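# Four arms sort items into containers matching sticker colours

## Task

Put every item into the container whose colour is the same as the colour of the sticker on that item.

## Robot and tools

Setup: four identical i2rt Big YAM arms, named arm1, arm2, arm3 and arm4. Each has six revolute joints, a two-finger gripper and a wrist camera. Four room cameras are also fixed in place: cam_room_a1, cam_room_a2, cam_room_b1 and cam_room_b2. The wrist cameras are arm1_cam_wrist to arm4_cam_wrist. With joints 1 and 6 at zero and the hand level and pointing forward, the wrist camera rides on top of the hand and looks toward the fingertips. Each arm reaches about 1.0 m from its joint1 axis.

Frames: there is one scene frame, with its origin on the floor and +z up. The arm feet (base_link, metres, quaternion wxyz) are: arm1 (-0.644, +1.377, +0.914) q(+0.682, +0.007, +0.004, +0.731); arm2 (-0.655, -0.555, +0.928) q(+0.747, +0.002, +0.000, -0.665); arm3 (+0.651, -1.332, +0.868) q(+0.663, -0.004, -0.006, -0.748); arm4 (+0.648, +0.477, +0.879) q(+0.687, +0.001, +0.003, +0.727). Each foot faces along its own +x. The hand point sits between the finger pads, about 1 cm short of the tips. The fingers point along the hand's +z axis and open along its y axis. The printed hand position may be off, more so at long reach. hand_target is the hand pose that the currently held joint targets would give.

Tool move: every argument except cameras is an arm name. Each arm gets its own object. An arm you omit receives nothing new, but it may still be driving toward an old target. Inside an arm's object you can give the following.
- joints: absolute targets, keyed by joint name. joint1_rad runs -2.879 to 2.879; it yaws the arm, positive is counter-clockwise seen from above, and 0 points along the foot's +x. joint2_rad runs 0 to 3.141; it is the shoulder, where 0 means upper arm back and roughly level and positive lifts it up and then forward. joint3_rad runs 0 to 3.019; it is the elbow, where 0 is folded and positive opens it. joint4_rad runs -1.692 to 1.57; it pitches the hand, positive tilting the fingers up. joint5_rad runs -1.57 to 1.57; it turns the hand sideways, positive toward the arm's right. joint6_rad runs -2.094 to 2.094; it rolls the hand, positive clockwise when seen from behind. These are in radians. gripper_m is the fingertip gap in metres, from 0 to 0.093. The tolerances for counting a joint as done are ±0.045, 0.14, 0.09, 0.055, 0.03, 0.035 and 0.003.
- target: one list of seven numbers, [x, y, z, qw, qx, qy, qz]. It is an absolute hand pose in the scene frame, in metres, in the same form the hand line prints. The hand travels in a straight line from hand_target to this pose. When target is present, joints may only hold gripper_m; anything else is refused.
- speed: the top speed of that path, 0.002 to 0.5 m/s, default 0.25. Rotation is capped at twice this value in rad/s. speed without target is refused.
All motions in one call begin together. All hand paths in one call finish together, paced by the slowest, and each lasts 0.5 to 10 s. Paths do not avoid obstacles or other arms. Every control step limits the commanded pose to within 100 mm and 20 degrees of the measured pose. The arm follows by damped inverse kinematics and favours position over orientation. Expect hands to lag, to drift from the path, to overshoot the speed near full stretch, and to end a centimetre or more off. Because joints move at different rates, a move given as joints can sweep wide. cameras takes a list of camera names; omit it or give ["all"] for all cameras, and [] for none. An unknown key or camera name makes the call invalid. A value out of range is refused, and after a refusal the later move, wait and finished_scene calls in the same reply are skipped.

Tool wait: seconds runs from 0 to 10. It commands nothing and returns state and images. zoom_image takes camera and region [x0, y0, x1, y1] in image pixels, origin at top left, at most 504 by 504. Only cameras in the latest images can be zoomed. read_manual gives only licence texts. finished_scene(scene) closes the current scene for good. Call it only once every item sits in the right container and will stay there.

Results: the move line gives each commanded arm as done, or as its worst status. Statuses are as follows. off_target: the joint stopped short and may still push. time_out: the joint could not finish; the arm then holds nearby targets, which on_its_own lists, and may drift there later. You can send the reported positions to relieve this. not_followed, together with 'joint command not followed' or 'pose unreachable': a collision or reach check held the targets back, and the arm may keep trying them. limit_stop_at_motor_heat: simply resend the target. 'as last shown' marks arms that were not commanded; their status reads 'not commanded'. Joint velocities are in rad/s (gripper in m/s), and 'within noise' means the arm is still. Joint torques are in N m, positive toward larger angles, and include gravity. They carry offsets and noise, and numbers 3 and 4 wrap at ±28. The pictures line gives the image order. Images may be slightly older than the state.

Gripping: when a hard part is clamped, gripper_m reads up to 0.005 narrower than the part, or on some units up to 0.002 wider. Closed on nothing, it reads 0 to 0.003. For a firm grip, command about 0.005 below the width at first contact, and go deeper for small, soft or round items. Soft items get crushed more as the target gets smaller. To release, command a gap well above the current reading. Force per pad is about 50 to 64 N.

Avoid the following. Do not knock items off the work area or onto the floor. Do not drop items or release them while moving. Avoid slams, hard hits and hard pushes, since the arms never stop on contact on their own. Never let two arms press together, including one gripper closing on another's fingers; the self-collision check may react too late and ignores fingers, housings and cameras. Keep arms out of long stretched or blocked postures, because motors overheat: MOTOR HOT appears at 85 °C, and at 100 °C the arm goes limp for 30 to 60 s. Loose items can occasionally be nudged by outside pushes. The scene keeps running while you think, holding the last commands.

Each tool is called as a command line: name --argument value for each argument, lists and objects as JSON in quotes; but a table of rows of numbers goes row by row, as --pt "numbers of a row", without its own name.

## Session

move

Scene clock: 0.00 s.
Joint torques (N m): no reading
Motor temperatures (°C): arm1=[21 23 27 23 21 21 21] | arm2=[23 24 26 22 22 20 23] | arm3=[24 23 23 23 24 23 23] | arm4=[22 21 22 22 24 21 24]
Heat: arm1: hottest joint3_rad 27 °C; arm2: hottest joint3_rad 26 °C; arm3: hottest joint1_rad 24 °C; arm4: hottest joint5_rad 24 °C.
Joint velocities: within noise
arm1.joint_positions: joint1_rad=-0.168 joint2_rad=+0.560 joint3_rad=+1.361 joint4_rad=-1.410 joint5_rad=+0.240 joint6_rad=+0.692 gripper_m=+0.09396
arm1.joint_status: not commanded
arm1.hand: x=-0.5745 y=+1.5715 z=+1.4388 quat_wxyz=(-0.303, +0.280, -0.837, -0.359) (m; scene frame)
arm1.hand_target: x=-0.5746 y=+1.5689 z=+1.4515 quat_wxyz=(-0.308, +0.276, -0.832, -0.370) (m; scene frame)
arm1.hand_status: not commanded
arm2.joint_positions: joint1_rad=+0.198 joint2_rad=+0.483 joint3_rad=+1.641 joint4_rad=-1.210 joint5_rad=-0.086 joint6_rad=-0.484 gripper_m=+0.09396
arm2.joint_status: not commanded
arm2.hand: x=-0.6069 y=-0.6635 z=+1.6316 quat_wxyz=(-0.468, -0.246, -0.683, +0.505) (m; scene frame)
arm2.hand_target: x=-0.6088 y=-0.6576 z=+1.6378 quat_wxyz=(-0.472, -0.244, -0.677, +0.510) (m; scene frame)
arm2.hand_status: not commanded
arm3.joint_positions: joint1_rad=+0.130 joint2_rad=+0.645 joint3_rad=+1.695 joint4_rad=-1.138 joint5_rad=+0.075 joint6_rad=+0.392 gripper_m=+0.09396
arm3.joint_status: not commanded
arm3.hand: x=+0.6386 y=-1.5165 z=+1.5921 quat_wxyz=(-0.552, -0.621, -0.389, +0.398) (m; scene frame)
arm3.hand_target: x=+0.6385 y=-1.5116 z=+1.6003 quat_wxyz=(-0.558, -0.615, -0.384, +0.402) (m; scene frame)
arm3.hand_status: not commanded
arm4.joint_positions: joint1_rad=+0.147 joint2_rad=+0.437 joint3_rad=+1.709 joint4_rad=-1.566 joint5_rad=+0.245 joint6_rad=+0.670 gripper_m=+0.09396
arm4.joint_status: not commanded
arm4.hand: x=+0.6820 y=+0.5376 z=+1.5262 quat_wxyz=(-0.292, +0.355, -0.719, -0.522) (m; scene frame)
arm4.hand_target: x=+0.6829 y=+0.5336 z=+1.5314 quat_wxyz=(-0.294, +0.352, -0.714, -0.529) (m; scene frame)
arm4.hand_status: not commanded
pictures: arm1_cam_wrist, arm2_cam_wrist, arm3_cam_wrist, arm4_cam_wrist, cam_room_a1, cam_room_a2, cam_room_b1, cam_room_b2
Images, in order (width x height): arm1_cam_wrist 672x504, arm2_cam_wrist 672x504, arm3_cam_wrist 672x504, arm4_cam_wrist 672x504, cam_room_a1 672x504, cam_room_a2 672x504, cam_room_b1 672x504, cam_room_b2 672x504.

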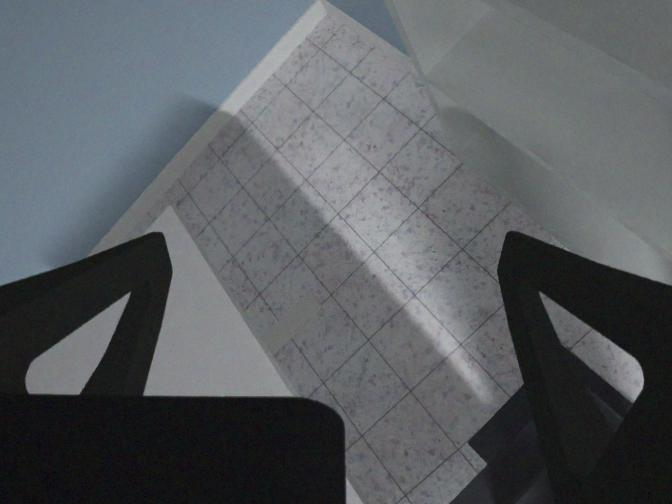

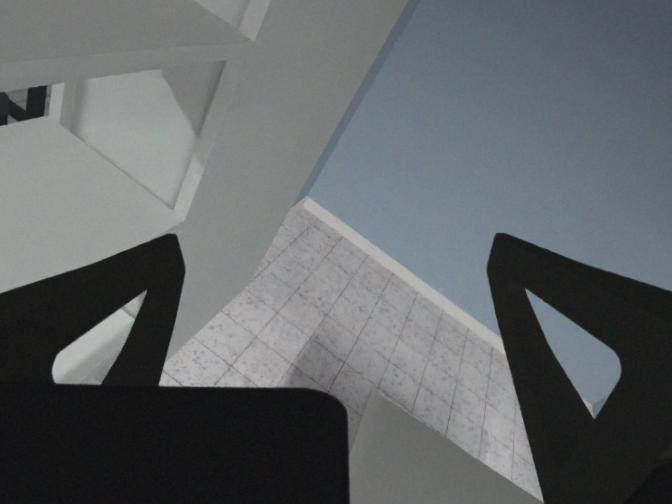

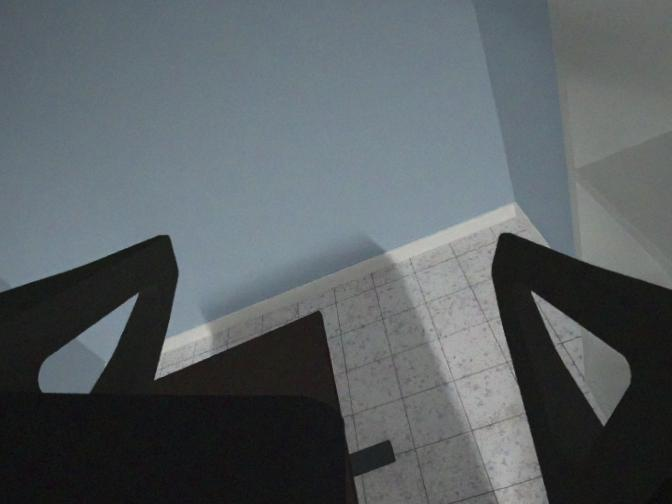

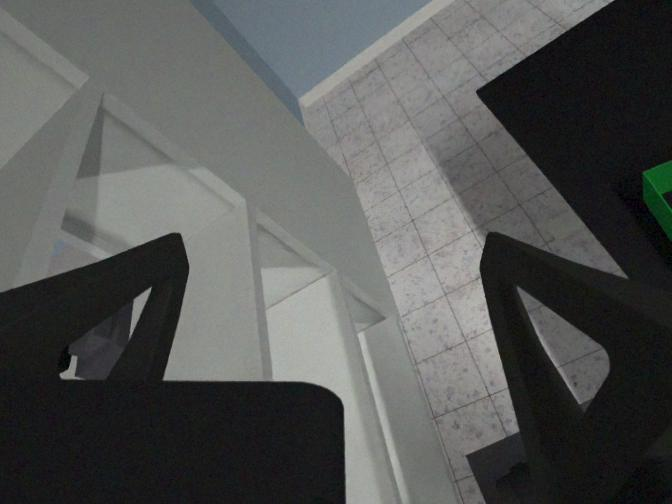

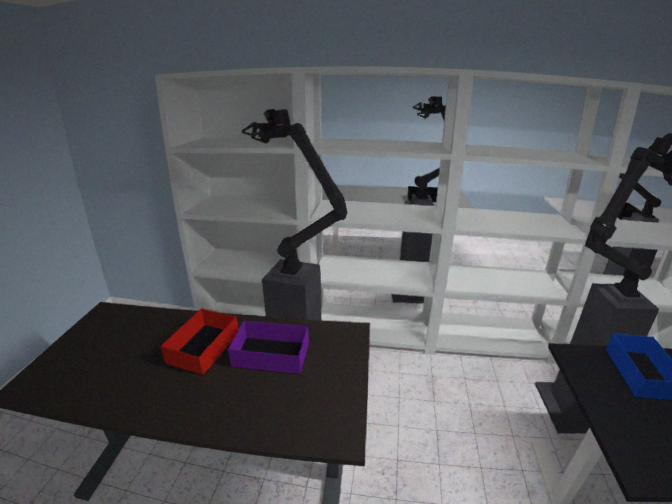

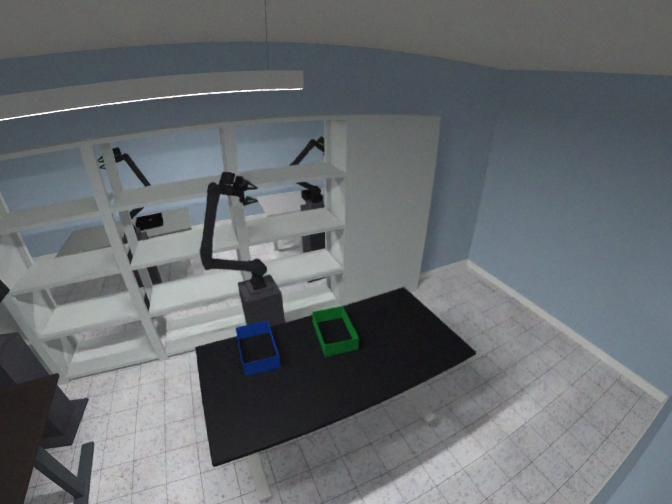

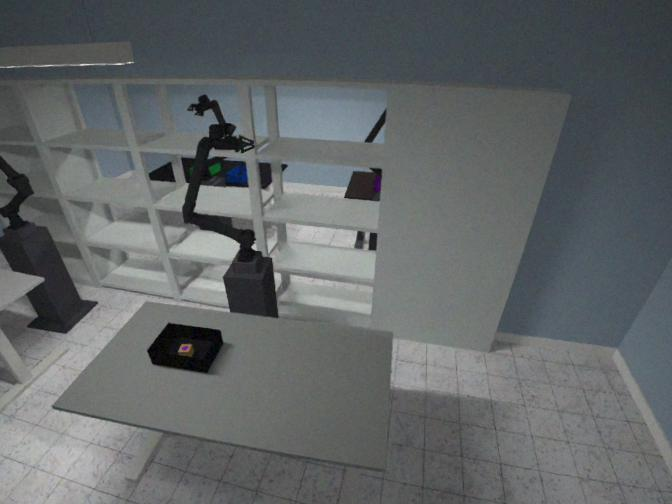

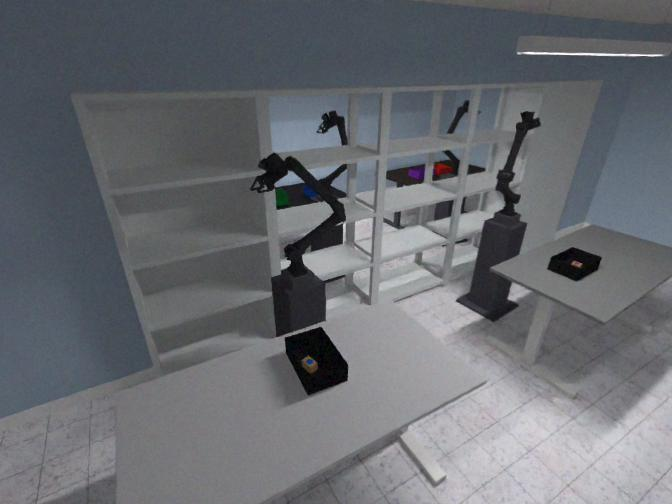

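zoom_image --camera "cam_room_b1" --region '[120, 300, 250, 390]'

zoom_image --camera "cam_room_b2" --region '[260, 310, 370, 400]'

Scaled by 3.877.

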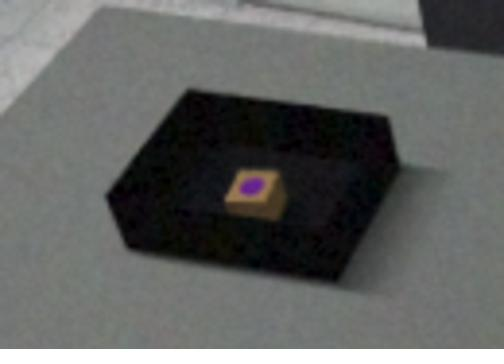

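Scaled by 4.582.

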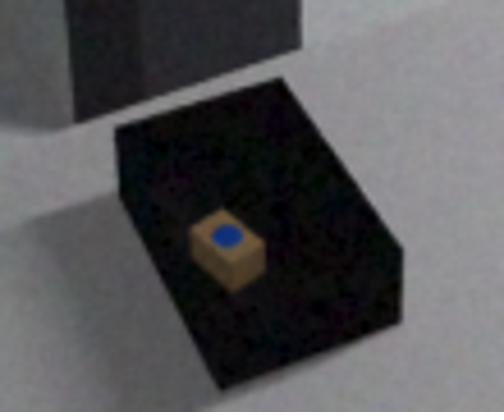

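move --arm1 '{"joints":{"joint1_rad":1.5,"joint2_rad":0.534,"joint3_rad":1.403,"joint4_rad":-1.43,"joint5_rad":0,"joint6_rad":0}}' --arm2 '{"joints":{"joint1_rad":-1.69,"joint2_rad":0.39,"joint3_rad":1.428,"joint4_rad":-1.6,"joint5_rad":0,"joint6_rad":0}}' --arm3 '{"joints":{"joint1_rad":1.69,"joint2_rad":0.555,"joint3_rad":1.556,"joint4_rad":-1.56,"joint5_rad":0,"joint6_rad":0}}' --arm4 '{"joints":{"joint1_rad":-1.63,"joint2_rad":0.555,"joint3_rad":1.556,"joint4_rad":-1.56,"joint5_rad":0,"joint6_rad":0}}' --cameras '["arm1_cam_wrist","arm2_cam_wrist","arm3_cam_wrist","arm4_cam_wrist"]'

zoom_image --camera "arm1_cam_wrist" --region '[160, 120, 460, 345]'

zoom_image --camera "arm2_cam_wrist" --region '[150, 80, 450, 305]'

Scene clock: 14.97 s.
Joint torques (N m): arm1=[-1.38 4.72 12.51 1.25 0.01 -0.05] | arm2=[0.38 5.54 6.97 1.83 0.05 0.21] | arm3=[2.2 5.42 5.9 1.39 0 -0.13] | arm4=[0.62 4.19 7.24 1.61 0.02 -0.09]
Motor temperatures (°C): arm1=[21 23 29 23 21 21 21] | arm2=[23 24 26 22 22 20 23] | arm3=[24 23 24 23 24 23 23] | arm4=[22 22 23 22 24 21 24]
Heat: arm1: hottest joint3_rad 29 °C; arm2: hottest joint3_rad 26 °C; arm3: hottest joint1_rad 24 °C; arm4: hottest joint5_rad 24 °C.
move: arm1 done; arm2 done; arm3 done; arm4 done
Joint velocities: within noise
arm1.joint_positions: joint1_rad=+1.493 joint2_rad=+0.540 joint3_rad=+1.361 joint4_rad=-1.419 joint5_rad=+0.000 joint6_rad=+0.008 gripper_m=+0.09400
arm1.joint_status: all done
arm1.hand: x=-0.8308 y=+1.3782 z=+1.4413 quat_wxyz=(-0.001, +0.880, -0.007, -0.474) (m; scene frame)
arm1.hand_target: x=-0.8205 y=+1.3767 z=+1.4593 quat_wxyz=(-0.002, +0.872, +0.000, -0.490) (m; scene frame)
arm1.hand_status: not commanded
arm2.joint_positions: joint1_rad=-1.686 joint2_rad=+0.388 joint3_rad=+1.430 joint4_rad=-1.585 joint5_rad=-0.001 joint6_rad=-0.015 gripper_m=+0.09398
arm2.joint_status: all done
arm2.hand: x=-0.7564 y=-0.5570 z=+1.4675 quat_wxyz=(+0.004, -0.871, -0.008, +0.491) (m; scene frame)
arm2.hand_target: x=-0.7555 y=-0.5563 z=+1.4633 quat_wxyz=(+0.002, -0.876, +0.000, +0.483) (m; scene frame)
arm2.hand_status: not commanded
arm3.joint_positions: joint1_rad=+1.679 joint2_rad=+0.549 joint3_rad=+1.559 joint4_rad=-1.553 joint5_rad=+0.001 joint6_rad=+0.007 gripper_m=+0.09398
arm3.joint_status: all done
arm3.hand: x=+0.7980 y=-1.3260 z=+1.4501 quat_wxyz=(-0.492, -0.005, -0.870, +0.007) (m; scene frame)
arm3.hand_target: x=+0.8007 y=-1.3243 z=+1.4467 quat_wxyz=(-0.485, +0.003, -0.874, +0.006) (m; scene frame)
arm3.hand_status: not commanded
arm4.joint_positions: joint1_rad=-1.626 joint2_rad=+0.555 joint3_rad=+1.538 joint4_rad=-1.566 joint5_rad=+0.002 joint6_rad=+0.014 gripper_m=+0.09399
arm4.joint_status: all done
arm4.hand: x=+0.8036 y=+0.4787 z=+1.4486 quat_wxyz=(-0.472, -0.005, -0.882, -0.001) (m; scene frame)
arm4.hand_target: x=+0.8010 y=+0.4785 z=+1.4573 quat_wxyz=(-0.482, +0.000, -0.876, +0.002) (m; scene frame)
arm4.hand_status: not commanded
pictures: arm1_cam_wrist, arm2_cam_wrist, arm3_cam_wrist, arm4_cam_wrist
Images, in order (width x height): arm1_cam_wrist 672x504, arm2_cam_wrist 672x504, arm3_cam_wrist 672x504, arm4_cam_wrist 672x504.

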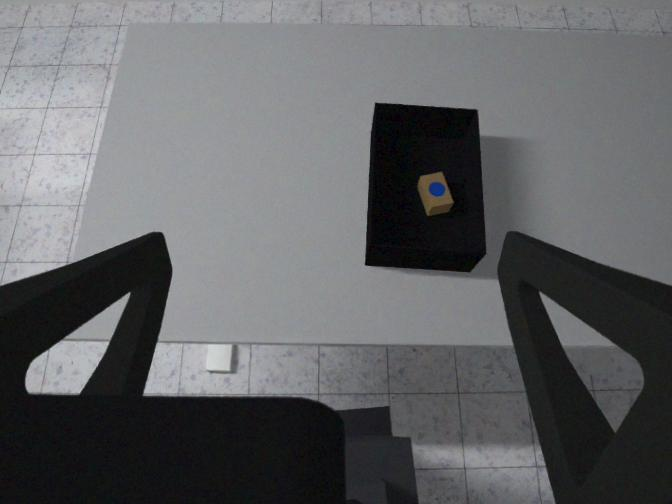

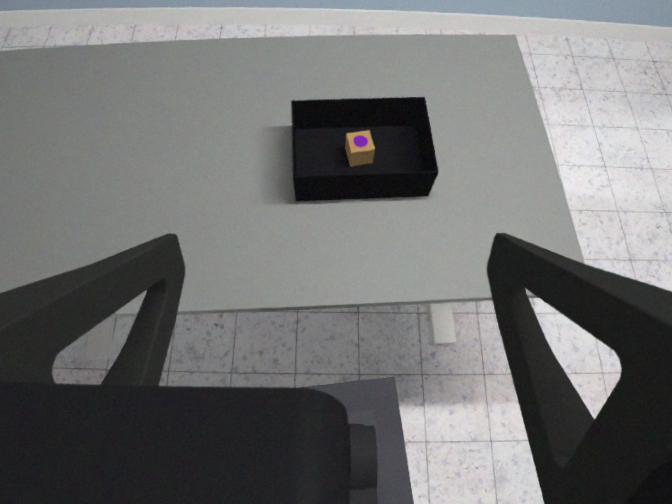

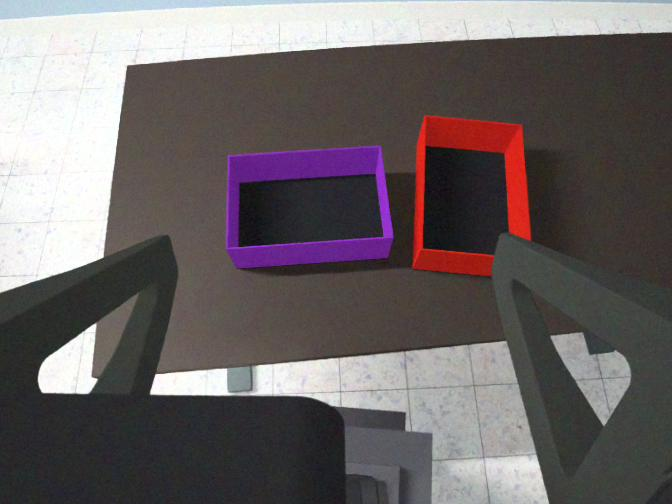

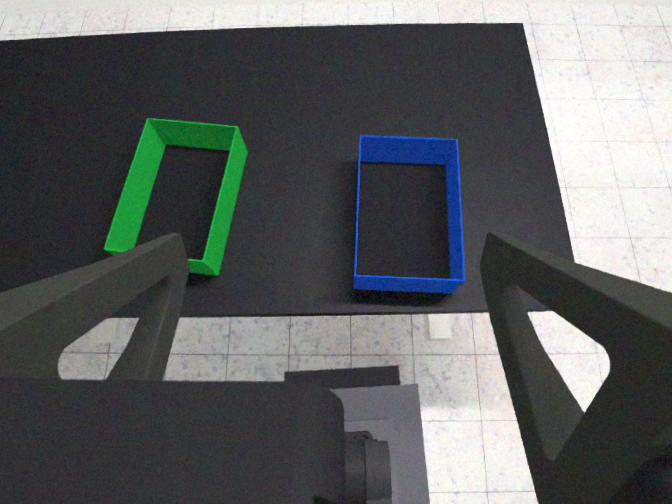

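Scaled by 1.680.

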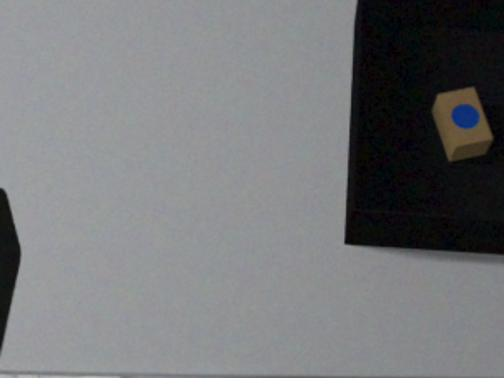

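Scaled by 1.680.

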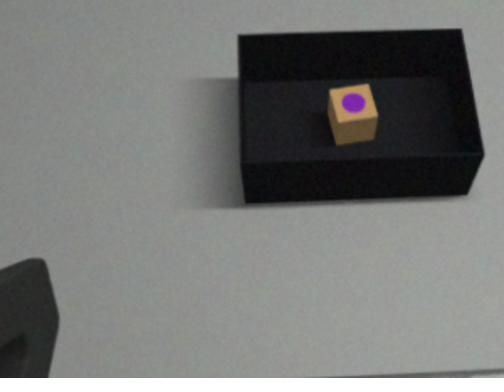

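move --arm1 '{"target":[-1.225,1.638,1.10,-0.0181,-0.9794,-0.1029,0.1726]}' --arm2 '{"target":[-1.335,-0.478,1.10,-0.0091,-0.9834,-0.0515,0.1734]}' --arm3 '{"joints":{"joint1_rad":-1.99,"joint2_rad":0.73,"joint3_rad":1.044,"joint4_rad":-1.448}}' --arm4 '{"joints":{"joint1_rad":0.923,"joint2_rad":0.73,"joint3_rad":1.044,"joint4_rad":-1.448}}' --cameras '["arm1_cam_wrist","arm2_cam_wrist"]'

Scene clock: 53.33 s.
Joint torques (N m): arm1=[-1.85 -15.91 16.31 0.21 -0.12 -0.07] | arm2=[1.49 -21.01 15.86 0.76 0.05 -0.09] | arm3=[0.67 -2.73 8.79 0.96 -0.06 -0.1] | arm4=[0.91 -2.78 9.29 0.98 0.14 -0.06]
Motor temperatures (°C): arm1=[21 24 32 23 21 21 21] | arm2=[23 24 28 22 22 20 23] | arm3=[24 23 25 23 24 23 23] | arm4=[22 22 27 22 24 21 24]
Heat: arm1: hottest joint3_rad 32 °C; arm2: hottest joint3_rad 28 °C; arm3: hottest joint3_rad 25 °C; arm4: hottest joint3_rad 27 °C.
move: arm1 off_target; arm2 off_target; arm3 done; arm4 done
Joint velocities: within noise
arm1.joint_positions: joint1_rad=+1.036 joint2_rad=+1.874 joint3_rad=+1.644 joint4_rad=-1.136 joint5_rad=-0.214 joint6_rad=-0.648 gripper_m=+0.09400
arm1.joint_status: not commanded
arm1.hand: x=-1.2121 y=+1.6238 z=+1.0712 quat_wxyz=(+0.035, +0.983, +0.101, -0.150) (m; scene frame)
arm1.hand_target: x=-1.2235 y=+1.6372 z=+1.1002 quat_wxyz=(+0.018, +0.979, +0.103, -0.173) (m; scene frame)
arm1.hand_status: off_target (0.035 m and 3.2 deg from the pose sent, 0.583 m and 38.7 deg at the start)
arm2.joint_positions: joint1_rad=-1.832 joint2_rad=+1.928 joint3_rad=+1.738 joint4_rad=-1.070 joint5_rad=-0.088 joint6_rad=-0.208 gripper_m=+0.09398
arm2.joint_status: not commanded
arm2.hand: x=-1.3184 y=-0.4742 z=+1.0828 quat_wxyz=(-0.014, -0.986, -0.039, +0.159) (m; scene frame)
arm2.hand_target: x=-1.3339 y=-0.4781 z=+1.1001 quat_wxyz=(-0.009, -0.983, -0.051, +0.174) (m; scene frame)
arm2.hand_status: off_target (0.024 m and 2.3 deg from the pose sent, 0.690 m and 39.1 deg at the start)
arm3.joint_positions: joint1_rad=-1.979 joint2_rad=+0.738 joint3_rad=+1.046 joint4_rad=-1.451 joint5_rad=+0.002 joint6_rad=+0.004 gripper_m=+0.09403
arm3.joint_status: all done
arm3.hand: x=+0.4323 y=-1.1985 z=+1.1932 quat_wxyz=(+0.050, -0.943, +0.259, +0.202) (m; scene frame)
arm3.hand_target: x=+0.4345 y=-1.1971 z=+1.1943 quat_wxyz=(+0.052, -0.941, +0.262, +0.206) (m; scene frame)
arm3.hand_status: not commanded
arm4.joint_positions: joint1_rad=+0.921 joint2_rad=+0.742 joint3_rad=+1.035 joint4_rad=-1.454 joint5_rad=-0.002 joint6_rad=+0.012 gripper_m=+0.09402
arm4.joint_status: all done
arm4.hand: x=+0.4404 y=+0.6196 z=+1.2012 quat_wxyz=(-0.055, +0.934, -0.292, -0.197) (m; scene frame)
arm4.hand_target: x=+0.4403 y=+0.6194 z=+1.2085 quat_wxyz=(-0.061, +0.934, -0.285, -0.209) (m; scene frame)
arm4.hand_status: not commanded
pictures: arm1_cam_wrist, arm2_cam_wrist
Images, in order (width x height): arm1_cam_wrist 672x504, arm2_cam_wrist 672x504.

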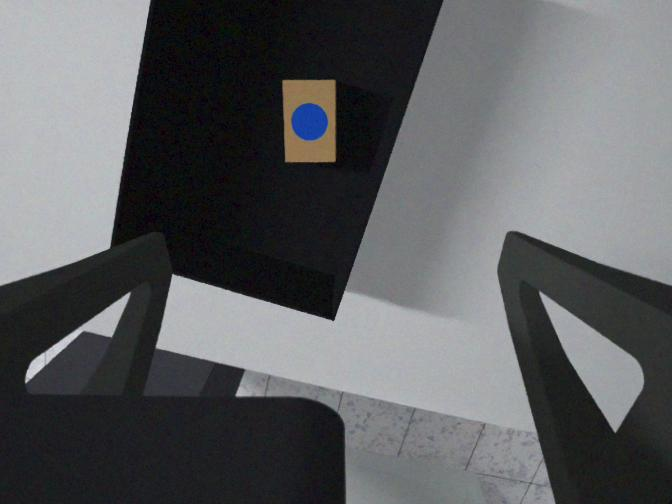

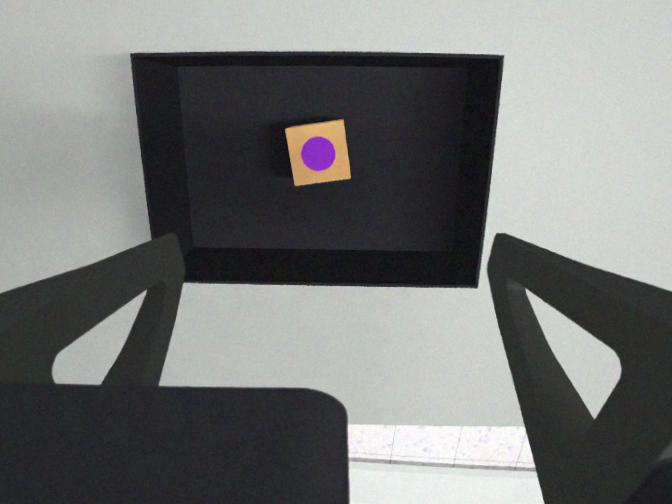

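move --arm1 '{"target":[-1.235,1.592,0.90,-0.0181,-0.9794,-0.1029,0.1726]}' --arm2 '{"target":[-1.322,-0.499,0.90,-0.0197,-0.9785,-0.1115,0.1725]}' --cameras '["arm1_cam_wrist","arm2_cam_wrist"]'

Scene clock: 72.80 s.
Joint torques (N m): arm1=[-1.49 -17.03 9.57 1.29 -0.12 0.11] | arm2=[1.49 -21.66 9.14 2.07 -0.31 -0.08] | arm3=[0.5 -2.84 8.81 0.96 -0.06 -0.11] | arm4=[0.62 -2.55 9.17 0.96 0.13 -0.09]
Motor temperatures (°C): arm1=[21 24 34 23 21 21 21] | arm2=[23 25 30 22 22 20 23] | arm3=[24 23 25 23 24 23 23] | arm4=[22 22 28 22 24 21 24]
Heat: arm1: hottest joint3_rad 34 °C; arm2: hottest joint3_rad 30 °C; arm3: hottest joint3_rad 25 °C; arm4: hottest joint3_rad 28 °C.
move: arm1 off_target; arm2 off_target
Joint velocities: within noise
arm1.joint_positions: joint1_rad=+1.097 joint2_rad=+2.048 joint3_rad=+1.400 joint4_rad=-0.676 joint5_rad=-0.195 joint6_rad=-0.591 gripper_m=+0.09400
arm1.joint_status: not commanded
arm1.hand: x=-1.2267 y=+1.5917 z=+0.8933 quat_wxyz=(+0.024, +0.981, +0.104, -0.161) (m; scene frame)
arm1.hand_target: x=-1.2349 y=+1.5920 z=+0.9001 quat_wxyz=(+0.018, +0.979, +0.103, -0.173) (m; scene frame)
arm1.hand_status: off_target (0.011 m and 1.5 deg from the pose sent, 0.176 m and 3.2 deg at the start)
arm2.joint_positions: joint1_rad=-1.810 joint2_rad=+2.096 joint3_rad=+1.510 joint4_rad=-0.653 joint5_rad=-0.114 joint6_rad=-0.305 gripper_m=+0.09398
arm2.joint_status: not commanded
arm2.hand: x=-1.3206 y=-0.4925 z=+0.9085 quat_wxyz=(-0.019, -0.980, -0.099, +0.172) (m; scene frame)
arm2.hand_target: x=-1.3218 y=-0.4990 z=+0.9000 quat_wxyz=(-0.020, -0.979, -0.111, +0.172) (m; scene frame)
arm2.hand_status: off_target (0.011 m and 1.4 deg from the pose sent, 0.185 m and 8.6 deg at the start)
arm3, arm4: as last shown
arm4.hand_target: x=+0.4402 y=+0.6194 z=+1.2085 quat_wxyz=(-0.061, +0.934, -0.285, -0.209) (m; scene frame)
pictures: arm1_cam_wrist, arm2_cam_wrist
Images, in order (width x height): arm1_cam_wrist 672x504, arm2_cam_wrist 672x504.

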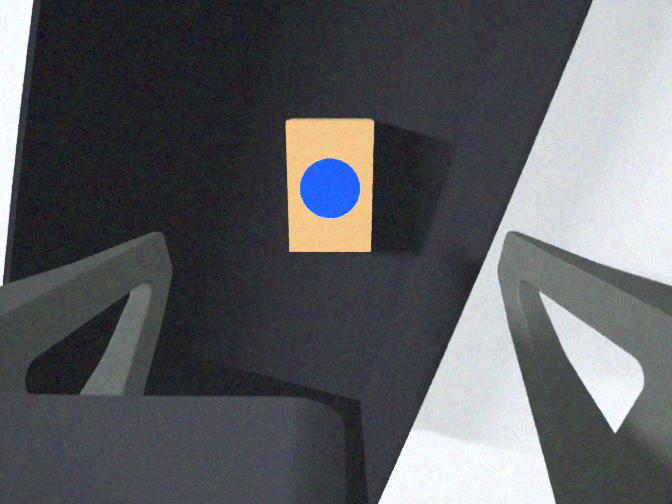

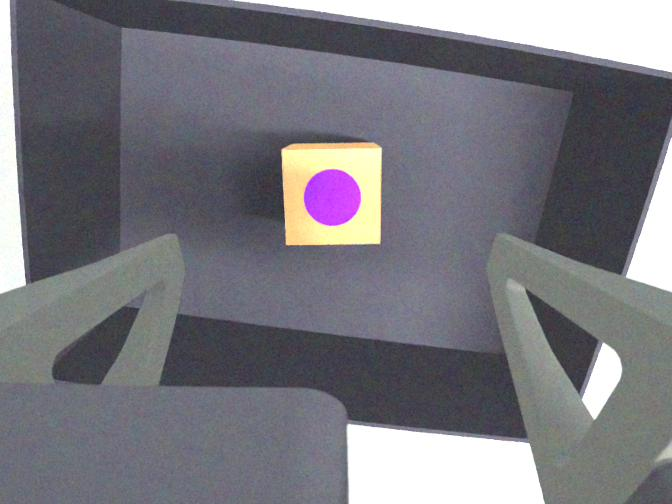

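move --arm1 '{"target":[-1.228,1.591,0.80,-0.0181,-0.9794,-0.1029,0.1726]}' --arm2 '{"target":[-1.317,-0.497,0.80,-0.0197,-0.9785,-0.1115,0.1725]}' --cameras '["arm1_cam_wrist","arm2_cam_wrist"]'

Scene clock: 92.17 s.
Joint torques (N m): arm1=[-0.79 -18.32 7.97 1.54 -0.07 0.08] | arm2=[1.14 -22.71 8.25 2.02 -0.3 -0.08] | arm3=[0.56 -2.73 8.79 0.95 -0.06 -0.11] | arm4=[1.26 -3.25 9.1 0.9 0.14 -0.05]
Motor temperatures (°C): arm1=[21 25 33 23 21 21 21] | arm2=[23 26 31 22 22 20 23] | arm3=[24 23 25 23 24 23 23] | arm4=[22 22 28 22 24 21 24]
Heat: arm1: hottest joint3_rad 33 °C; arm2: hottest joint3_rad 31 °C; arm3: hottest joint3_rad 25 °C; arm4: hottest joint3_rad 28 °C.
move: arm1 off_target; arm2 done
Joint velocities: within noise
arm1.joint_positions: joint1_rad=+1.098 joint2_rad=+2.214 joint3_rad=+1.347 joint4_rad=-0.467 joint5_rad=-0.196 joint6_rad=-0.590 gripper_m=+0.09400
arm1.joint_status: not commanded
arm1.hand: x=-1.2172 y=+1.5863 z=+0.7891 quat_wxyz=(+0.027, +0.982, +0.104, -0.157) (m; scene frame)
arm1.hand_target: x=-1.2278 y=+1.5910 z=+0.8002 quat_wxyz=(+0.018, +0.979, +0.103, -0.173) (m; scene frame)
arm1.hand_status: off_target (0.016 m and 2.1 deg from the pose sent, 0.093 m and 1.5 deg at the start)
arm2.joint_positions: joint1_rad=-1.810 joint2_rad=+2.262 joint3_rad=+1.471 joint4_rad=-0.460 joint5_rad=-0.116 joint6_rad=-0.309 gripper_m=+0.09398
arm2.joint_status: not commanded
arm2.hand: x=-1.3134 y=-0.4932 z=+0.8023 quat_wxyz=(-0.020, -0.981, -0.101, +0.166) (m; scene frame)
arm2.hand_target: x=-1.3169 y=-0.4970 z=+0.8000 quat_wxyz=(-0.020, -0.979, -0.111, +0.172) (m; scene frame)
arm2.hand_status: done (0.006 m and 1.4 deg from the pose sent, 0.109 m and 1.4 deg at the start)
arm3, arm4: as last shown
pictures: arm1_cam_wrist, arm2_cam_wrist
Images, in order (width x height): arm1_cam_wrist 672x504, arm2_cam_wrist 672x504.

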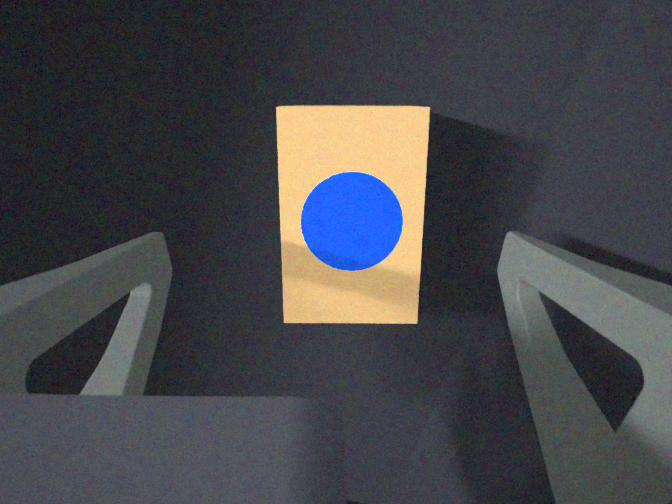

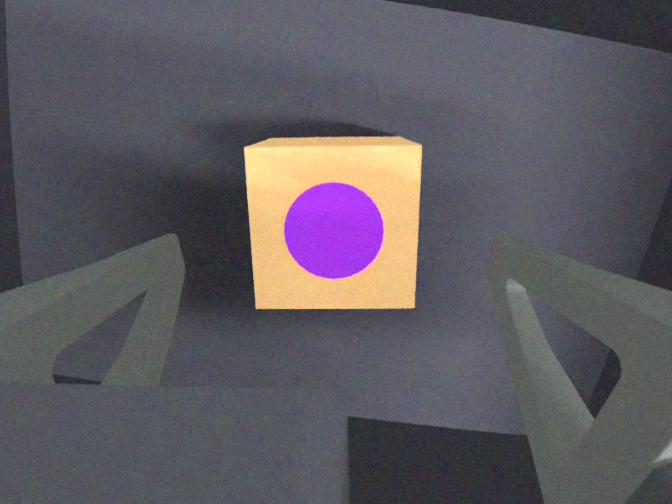

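move --arm1 '{"target":[-1.233,1.594,0.765,-0.0181,-0.9794,-0.1029,0.1726],"speed":0.15}' --arm2 '{"target":[-1.323,-0.496,0.755,-0.0197,-0.9785,-0.1115,0.1725],"speed":0.15}' --cameras '["arm1_cam_wrist","arm2_cam_wrist"]'

Scene clock: 96.17 s.
Joint torques (N m): arm1=[-2.67 -16.85 10.11 1.33 -0.09 0.06] | arm2=[1.14 -22.07 10.48 1.95 -0.29 -0.08] | arm3=[0.38 -2.84 8.8 0.96 -0.07 -0.1] | arm4=[1.08 -2.78 9.17 0.98 0.12 -0.05]
Motor temperatures (°C): arm1=[21 25 33 23 21 21 21] | arm2=[23 26 31 22 22 20 23] | arm3=[24 23 25 23 24 23 23] | arm4=[22 22 29 22 24 21 24]
Heat: arm1: hottest joint3_rad 33 °C; arm2: hottest joint3_rad 31 °C; arm3: hottest joint3_rad 25 °C; arm4: hottest joint3_rad 29 °C.
move: arm1 off_target; arm2 off_target
Joint velocities: within noise
arm1.joint_positions: joint1_rad=+1.101 joint2_rad=+2.270 joint3_rad=+1.347 joint4_rad=-0.415 joint5_rad=-0.196 joint6_rad=-0.590 gripper_m=+0.09400
arm1.joint_status: not commanded
arm1.hand: x=-1.2153 y=+1.5829 z=+0.7595 quat_wxyz=(+0.029, +0.982, +0.105, -0.156) (m; scene frame)
arm1.hand_target: x=-1.2323 y=+1.5939 z=+0.7656 quat_wxyz=(+0.018, +0.979, +0.103, -0.173) (m; scene frame)
arm1.hand_status: off_target (0.022 m and 2.3 deg from the pose sent, 0.030 m and 2.1 deg at the start)
arm2.joint_positions: joint1_rad=-1.810 joint2_rad=+2.345 joint3_rad=+1.472 joint4_rad=-0.400 joint5_rad=-0.116 joint6_rad=-0.309 gripper_m=+0.09398
arm2.joint_status: not commanded
arm2.hand: x=-1.3044 y=-0.4941 z=+0.7539 quat_wxyz=(-0.023, -0.982, -0.101, +0.155) (m; scene frame)
arm2.hand_target: x=-1.3223 y=-0.4961 z=+0.7556 quat_wxyz=(-0.020, -0.978, -0.111, +0.173) (m; scene frame)
arm2.hand_status: off_target (0.019 m and 2.4 deg from the pose sent, 0.048 m and 1.4 deg at the start)
arm3, arm4: as last shown
pictures: arm1_cam_wrist, arm2_cam_wrist
Images, in order (width x height): arm1_cam_wrist 672x504, arm2_cam_wrist 672x504.

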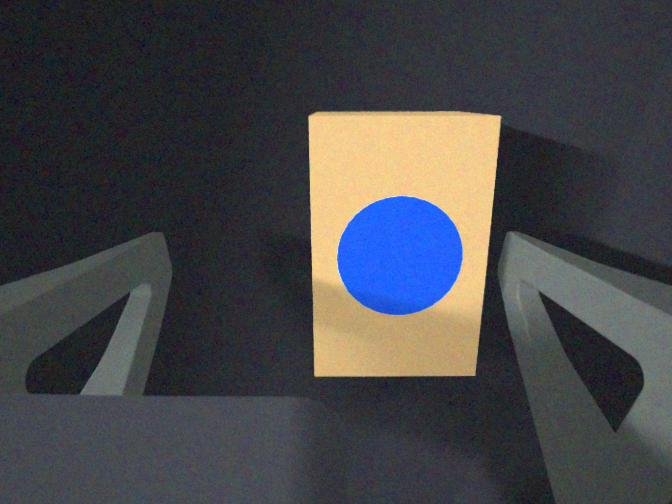

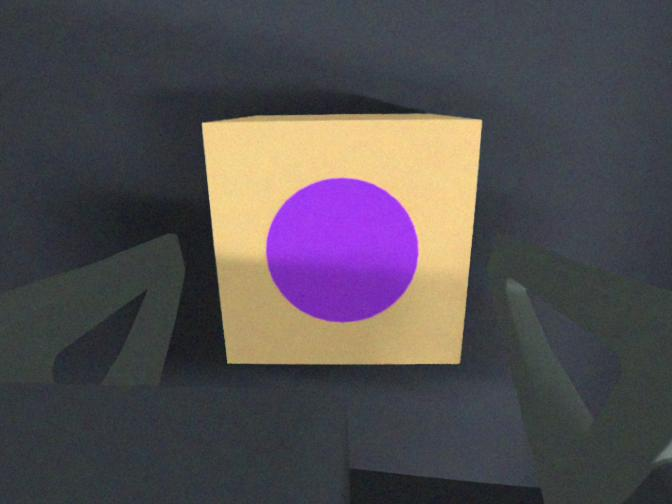

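move --arm1 '{"joints":{"joint1_rad":1.068}}' --arm2 '{"joints":{"gripper_m":0.055}}' --cameras '["arm1_cam_wrist","arm2_cam_wrist"]'

Scene clock: 102.20 s.
Joint torques (N m): arm1=[-3.84 -16.26 10.18 1.26 -0.04 0.09] | arm2=[1.14 -21.95 10.52 1.99 -0.29 -0.08] | arm3=[0.56 -2.96 8.77 0.94 -0.06 -0.1] | arm4=[0.91 -3.14 9.17 0.77 0.11 -0.06]
Motor temperatures (°C): arm1=[21 26 33 23 21 21 21] | arm2=[23 27 31 22 22 20 23] | arm3=[24 23 26 23 24 23 23] | arm4=[22 22 29 22 24 21 24]
Heat: arm1: hottest joint3_rad 33 °C; arm2: hottest joint3_rad 31 °C; arm3: hottest joint3_rad 26 °C; arm4: hottest joint3_rad 29 °C.
move: arm1 done; arm2 done
Joint velocities: within noise
arm1.joint_positions: joint1_rad=+1.086 joint2_rad=+2.270 joint3_rad=+1.347 joint4_rad=-0.415 joint5_rad=-0.197 joint6_rad=-0.590 gripper_m=+0.09400
arm1.joint_status: all done
arm1.hand: x=-1.2122 y=+1.5915 z=+0.7595 quat_wxyz=(+0.028, +0.983, +0.098, -0.156) (m; scene frame)
arm1.hand_target: x=-1.2260 y=+1.6103 z=+0.7656 quat_wxyz=(+0.016, +0.981, +0.089, -0.173) (m; scene frame)
arm1.hand_status: not commanded
arm2.joint_positions: joint1_rad=-1.810 joint2_rad=+2.345 joint3_rad=+1.472 joint4_rad=-0.400 joint5_rad=-0.116 joint6_rad=-0.309 gripper_m=+0.05512
arm2.joint_status: all done
arm2.hand: x=-1.3044 y=-0.4942 z=+0.7539 quat_wxyz=(-0.023, -0.982, -0.101, +0.156) (m; scene frame)
arm2.hand_target: x=-1.3223 y=-0.4961 z=+0.7556 quat_wxyz=(-0.020, -0.978, -0.111, +0.173) (m; scene frame)
arm2.hand_status: not commanded
arm3, arm4: as last shown
pictures: arm1_cam_wrist, arm2_cam_wrist
Images, in order (width x height): arm1_cam_wrist 672x504, arm2_cam_wrist 672x504.

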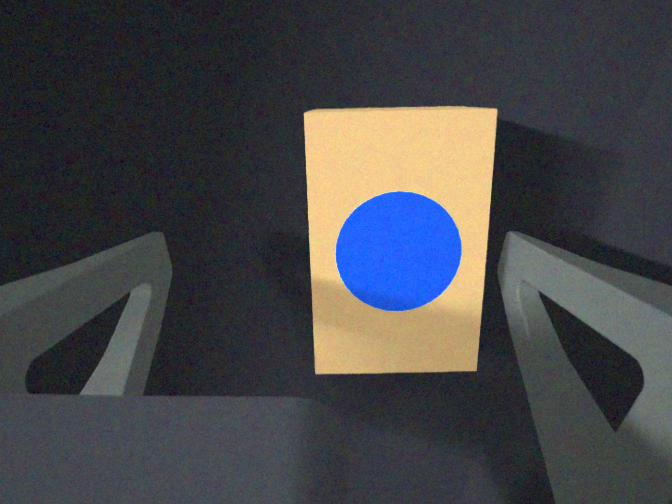

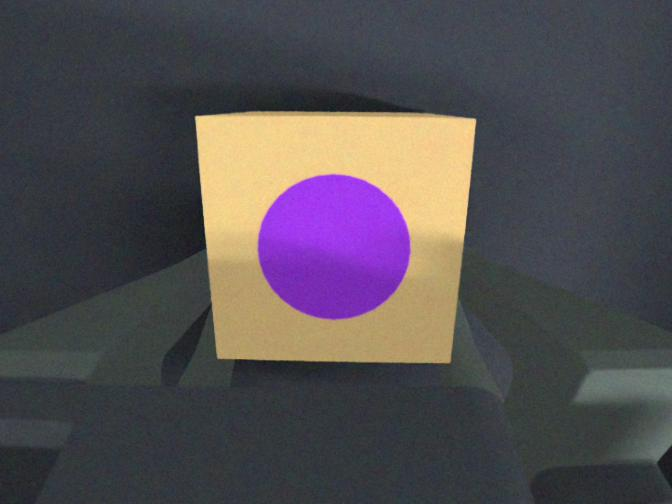

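move --cameras '["arm1_cam_wrist"]'

Scene clock: 107.17 s.
Joint torques (N m): arm1=[-3.66 -16.15 10.19 1.17 -0.02 0.01] | arm2=[1.14 -21.77 10.5 1.98 -0.28 -0.08] | arm3=[0.38 -2.9 8.77 0.98 -0.06 -0.09] | arm4=[1.08 -2.84 9.14 0.81 0.12 -0.09]
Motor temperatures (°C): arm1=[21 26 32 23 21 21 21] | arm2=[23 27 31 22 22 20 23] | arm3=[24 23 26 23 24 23 23] | arm4=[22 22 29 22 24 21 24]
Heat: arm1: hottest joint3_rad 32 °C; arm2: hottest joint3_rad 31 °C; arm3: hottest joint3_rad 26 °C; arm4: hottest joint3_rad 29 °C.
Joint velocities: within noise
arm1.joint_positions: joint1_rad=+1.086 joint2_rad=+2.270 joint3_rad=+1.347 joint4_rad=-0.415 joint5_rad=-0.197 joint6_rad=-0.590 gripper_m=+0.09400
arm1.joint_status: all done
arm1.hand: x=-1.2122 y=+1.5915 z=+0.7595 quat_wxyz=(+0.028, +0.983, +0.098, -0.156) (m; scene frame)
arm1.hand_target: x=-1.2260 y=+1.6103 z=+0.7656 quat_wxyz=(+0.016, +0.981, +0.089, -0.173) (m; scene frame)
arm1.hand_status: not commanded
arm2.joint_positions: joint1_rad=-1.810 joint2_rad=+2.345 joint3_rad=+1.472 joint4_rad=-0.400 joint5_rad=-0.116 joint6_rad=-0.309 gripper_m=+0.05512
arm2.joint_status: all done
arm2.hand: x=-1.3044 y=-0.4942 z=+0.7539 quat_wxyz=(-0.023, -0.982, -0.101, +0.156) (m; scene frame)
arm2.hand_target: x=-1.3223 y=-0.4961 z=+0.7556 quat_wxyz=(-0.020, -0.978, -0.111, +0.173) (m; scene frame)
arm2.hand_status: not commanded
arm3.joint_positions: joint1_rad=-1.979 joint2_rad=+0.738 joint3_rad=+1.046 joint4_rad=-1.451 joint5_rad=+0.002 joint6_rad=+0.004 gripper_m=+0.09403
arm3.joint_status: not commanded
arm3.hand: x=+0.4323 y=-1.1985 z=+1.1932 quat_wxyz=(+0.050, -0.943, +0.259, +0.202) (m; scene frame)
arm3.hand_target: x=+0.4345 y=-1.1971 z=+1.1943 quat_wxyz=(+0.052, -0.941, +0.262, +0.206) (m; scene frame)
arm3.hand_status: not commanded
arm4.joint_positions: joint1_rad=+0.921 joint2_rad=+0.742 joint3_rad=+1.035 joint4_rad=-1.454 joint5_rad=-0.002 joint6_rad=+0.012 gripper_m=+0.09402
arm4.joint_status: not commanded
arm4.hand: x=+0.4404 y=+0.6196 z=+1.2012 quat_wxyz=(-0.055, +0.934, -0.292, -0.197) (m; scene frame)
arm4.hand_target: x=+0.4402 y=+0.6194 z=+1.2085 quat_wxyz=(-0.061, +0.934, -0.285, -0.209) (m; scene frame)
arm4.hand_status: not commanded
pictures: arm1_cam_wrist
Images, in order (width x height): arm1_cam_wrist 672x504.

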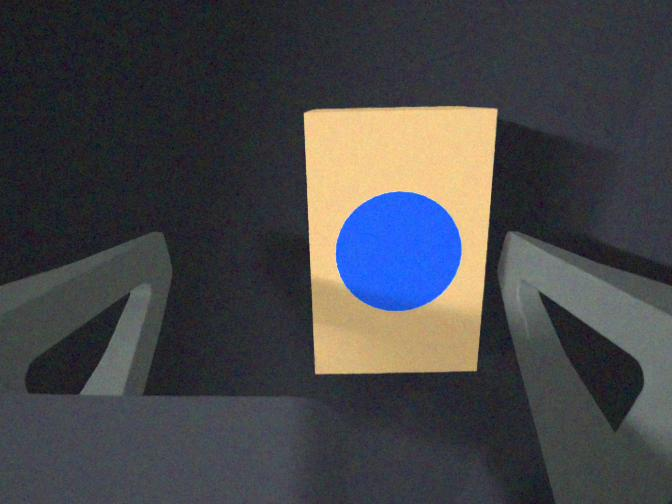

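move --arm1 '{"joints":{"gripper_m":0.05}}' --arm2 '{"joints":{"gripper_m":0.046}}' --cameras '["arm1_cam_wrist","arm2_cam_wrist"]'

Scene clock: 111.80 s.
Joint torques (N m): arm1=[-2.08 -15.91 10.25 1.4 -0.13 0.07] | arm2=[1.2 -21.89 10.55 1.95 -0.28 -0.07] | arm3=[0.44 -2.84 8.77 0.94 -0.06 -0.09] | arm4=[0.73 -2.73 9.26 1.02 0.11 -0.03]
Motor temperatures (°C): arm1=[21 26 32 23 21 21 21] | arm2=[23 27 31 22 22 20 23] | arm3=[24 23 26 23 24 23 23] | arm4=[22 22 29 22 24 21 24]
Heat: arm1: hottest joint3_rad 32 °C; arm2: hottest joint3_rad 31 °C; arm3: hottest joint3_rad 26 °C; arm4: hottest joint3_rad 29 °C.
move: arm1 done; arm2 off_target
Joint velocities: within noise
arm1.joint_positions: joint1_rad=+1.076 joint2_rad=+2.270 joint3_rad=+1.347 joint4_rad=-0.415 joint5_rad=-0.196 joint6_rad=-0.590 gripper_m=+0.05007
arm1.joint_status: all done
arm1.hand: x=-1.2099 y=+1.5973 z=+0.7594 quat_wxyz=(+0.027, +0.983, +0.093, -0.156) (m; scene frame)
arm1.hand_target: x=-1.2260 y=+1.6103 z=+0.7656 quat_wxyz=(+0.016, +0.981, +0.089, -0.173) (m; scene frame)
arm1.hand_status: not commanded
arm2.joint_positions: joint1_rad=-1.810 joint2_rad=+2.345 joint3_rad=+1.472 joint4_rad=-0.400 joint5_rad=-0.116 joint6_rad=-0.310 gripper_m=+0.05277
arm2.joint_status: gripper_m off_target (ended at +0.05280, target +0.04600)
arm2.hand: x=-1.3045 y=-0.4942 z=+0.7540 quat_wxyz=(-0.023, -0.982, -0.101, +0.156) (m; scene frame)
arm2.hand_target: x=-1.3223 y=-0.4961 z=+0.7556 quat_wxyz=(-0.020, -0.978, -0.111, +0.173) (m; scene frame)
arm2.hand_status: not commanded
arm3, arm4: as last shown
pictures: arm1_cam_wrist, arm2_cam_wrist
Images, in order (width x height): arm1_cam_wrist 672x504, arm2_cam_wrist 672x504.

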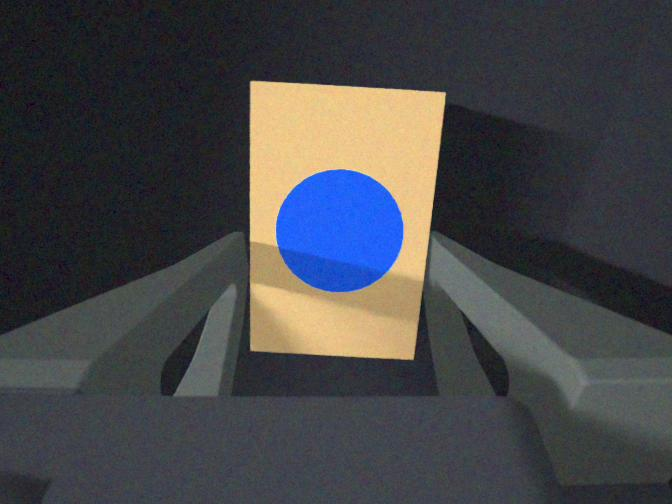

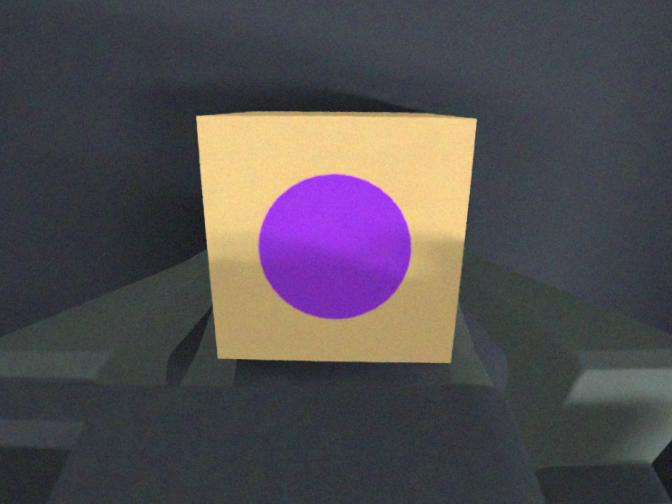

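move --arm1 '{"joints":{"gripper_m":0.032}}' --arm2 '{"joints":{"gripper_m":0.042}}' --cameras '["arm1_cam_wrist"]'

Scene clock: 115.10 s.
Joint torques (N m): arm1=[-2.32 -16.44 10.35 1.29 -0.09 0.06] | arm2=[1.14 -21.89 10.52 1.95 -0.28 -0.08] | arm3=[0.67 -2.9 8.76 1.01 -0.06 -0.1] | arm4=[0.85 -2.55 9.2 0.73 0.11 -0.06]
Motor temperatures (°C): arm1=[21 26 32 23 21 21 21] | arm2=[23 28 32 22 22 20 23] | arm3=[24 23 26 23 24 23 23] | arm4=[22 22 29 22 24 21 24]
Heat: arm1: hottest joint3_rad 32 °C; arm2: hottest joint3_rad 32 °C; arm3: hottest joint3_rad 26 °C; arm4: hottest joint3_rad 29 °C.
move: arm1 off_target; arm2 off_target
Joint velocities: within noise
arm1.joint_positions: joint1_rad=+1.076 joint2_rad=+2.270 joint3_rad=+1.347 joint4_rad=-0.415 joint5_rad=-0.196 joint6_rad=-0.590 gripper_m=+0.04325
arm1.joint_status: gripper_m off_target (ended at +0.04328, target +0.03200)
arm1.hand: x=-1.2099 y=+1.5973 z=+0.7594 quat_wxyz=(+0.026, +0.983, +0.093, -0.156) (m; scene frame)
arm1.hand_target: x=-1.2260 y=+1.6103 z=+0.7656 quat_wxyz=(+0.016, +0.981, +0.089, -0.173) (m; scene frame)
arm1.hand_status: not commanded
arm2.joint_positions: joint1_rad=-1.810 joint2_rad=+2.345 joint3_rad=+1.472 joint4_rad=-0.400 joint5_rad=-0.116 joint6_rad=-0.310 gripper_m=+0.05277
arm2.joint_status: gripper_m off_target (ended at +0.05277, target +0.04200)
arm2.hand: x=-1.3045 y=-0.4942 z=+0.7540 quat_wxyz=(-0.023, -0.982, -0.101, +0.156) (m; scene frame)
arm2.hand_target: x=-1.3223 y=-0.4961 z=+0.7556 quat_wxyz=(-0.020, -0.978, -0.111, +0.173) (m; scene frame)
arm2.hand_status: not commanded
arm3, arm4: as last shown
pictures: arm1_cam_wrist
Images, in order (width x height): arm1_cam_wrist 672x504.

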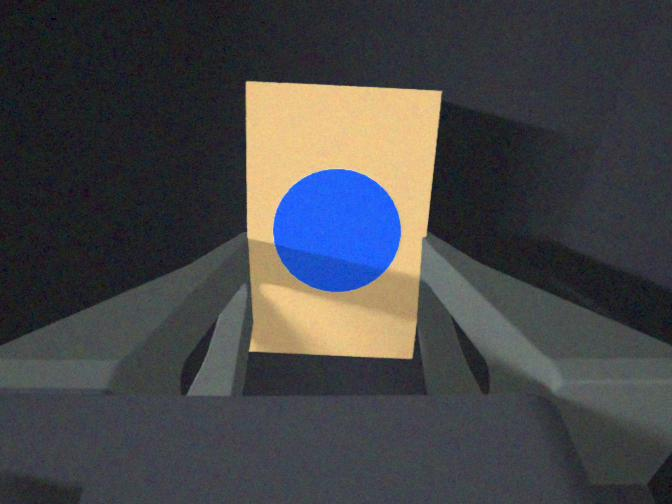

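move --arm1 '{"target":[-1.222,1.604,1.08,0.0161,-0.9806,-0.0889,0.1736]}' --arm2 '{"target":[-1.317,-0.496,1.08,-0.0197,-0.9785,-0.1115,0.1725]}' --cameras '["arm1_cam_wrist","arm2_cam_wrist"]'

Scene clock: 126.33 s.
Joint torques (N m): arm1=[-0.79 -14.97 15.04 0.49 -0.06 0.12] | arm2=[0.97 -20.6 14.57 0.83 -0.32 -0.09] | arm3=[0.62 -2.78 8.77 0.98 -0.06 -0.1] | arm4=[0.73 -3.02 9.07 0.9 0.14 -0.07]
Motor temperatures (°C): arm1=[21 27 32 23 21 21 22] | arm2=[23 28 32 22 22 20 23] | arm3=[24 23 26 23 24 23 23] | arm4=[22 21 30 22 24 21 24]
Heat: arm1: hottest joint3_rad 32 °C; arm2: hottest joint3_rad 32 °C; arm3: hottest joint3_rad 26 °C; arm4: hottest joint3_rad 30 °C.
move: arm1 off_target; arm2 off_target
Joint velocities: within noise
arm1.joint_positions: joint1_rad=+1.083 joint2_rad=+1.812 joint3_rad=+1.515 joint4_rad=-1.005 joint5_rad=-0.134 joint6_rad=-0.577 gripper_m=+0.04325
arm1.joint_status: not commanded
arm1.hand: x=-1.2066 y=+1.6038 z=+1.0583 quat_wxyz=(-0.007, +0.984, +0.087, -0.157) (m; scene frame)
arm1.hand_target: x=-1.2211 y=+1.6037 z=+1.0803 quat_wxyz=(-0.016, +0.981, +0.089, -0.174) (m; scene frame)
arm1.hand_status: off_target (0.027 m and 2.2 deg from the pose sent, 0.321 m and 5.3 deg at the start)
arm2.joint_positions: joint1_rad=-1.810 joint2_rad=+1.898 joint3_rad=+1.644 joint4_rad=-1.011 joint5_rad=-0.116 joint6_rad=-0.311 gripper_m=+0.05277
arm2.joint_status: not commanded
arm2.hand: x=-1.3042 y=-0.4953 z=+1.0650 quat_wxyz=(-0.022, -0.982, -0.102, +0.160) (m; scene frame)
arm2.hand_target: x=-1.3163 y=-0.4960 z=+1.0801 quat_wxyz=(-0.019, -0.978, -0.111, +0.173) (m; scene frame)
arm2.hand_status: off_target (0.020 m and 1.9 deg from the pose sent, 0.326 m and 2.3 deg at the start)
arm3, arm4: as last shown
arm4.hand_target: x=+0.4402 y=+0.6195 z=+1.2084 quat_wxyz=(-0.061, +0.934, -0.285, -0.209) (m; scene frame)
pictures: arm1_cam_wrist, arm2_cam_wrist
Images, in order (width x height): arm1_cam_wrist 672x504, arm2_cam_wrist 672x504.

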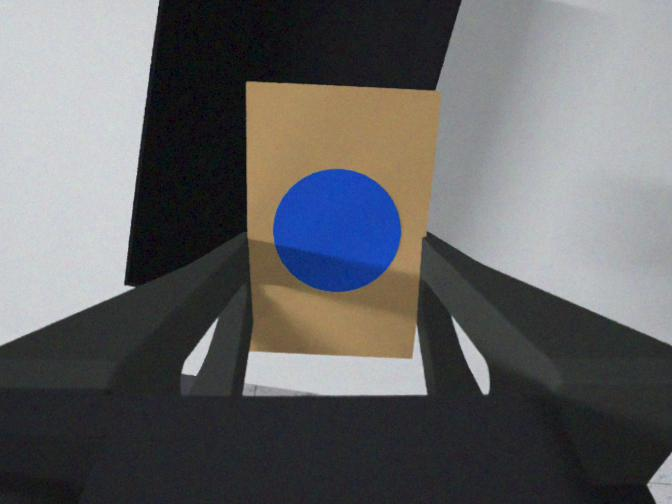

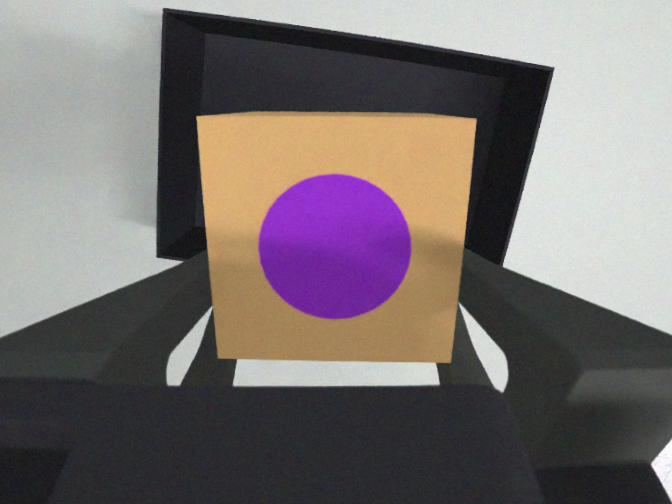

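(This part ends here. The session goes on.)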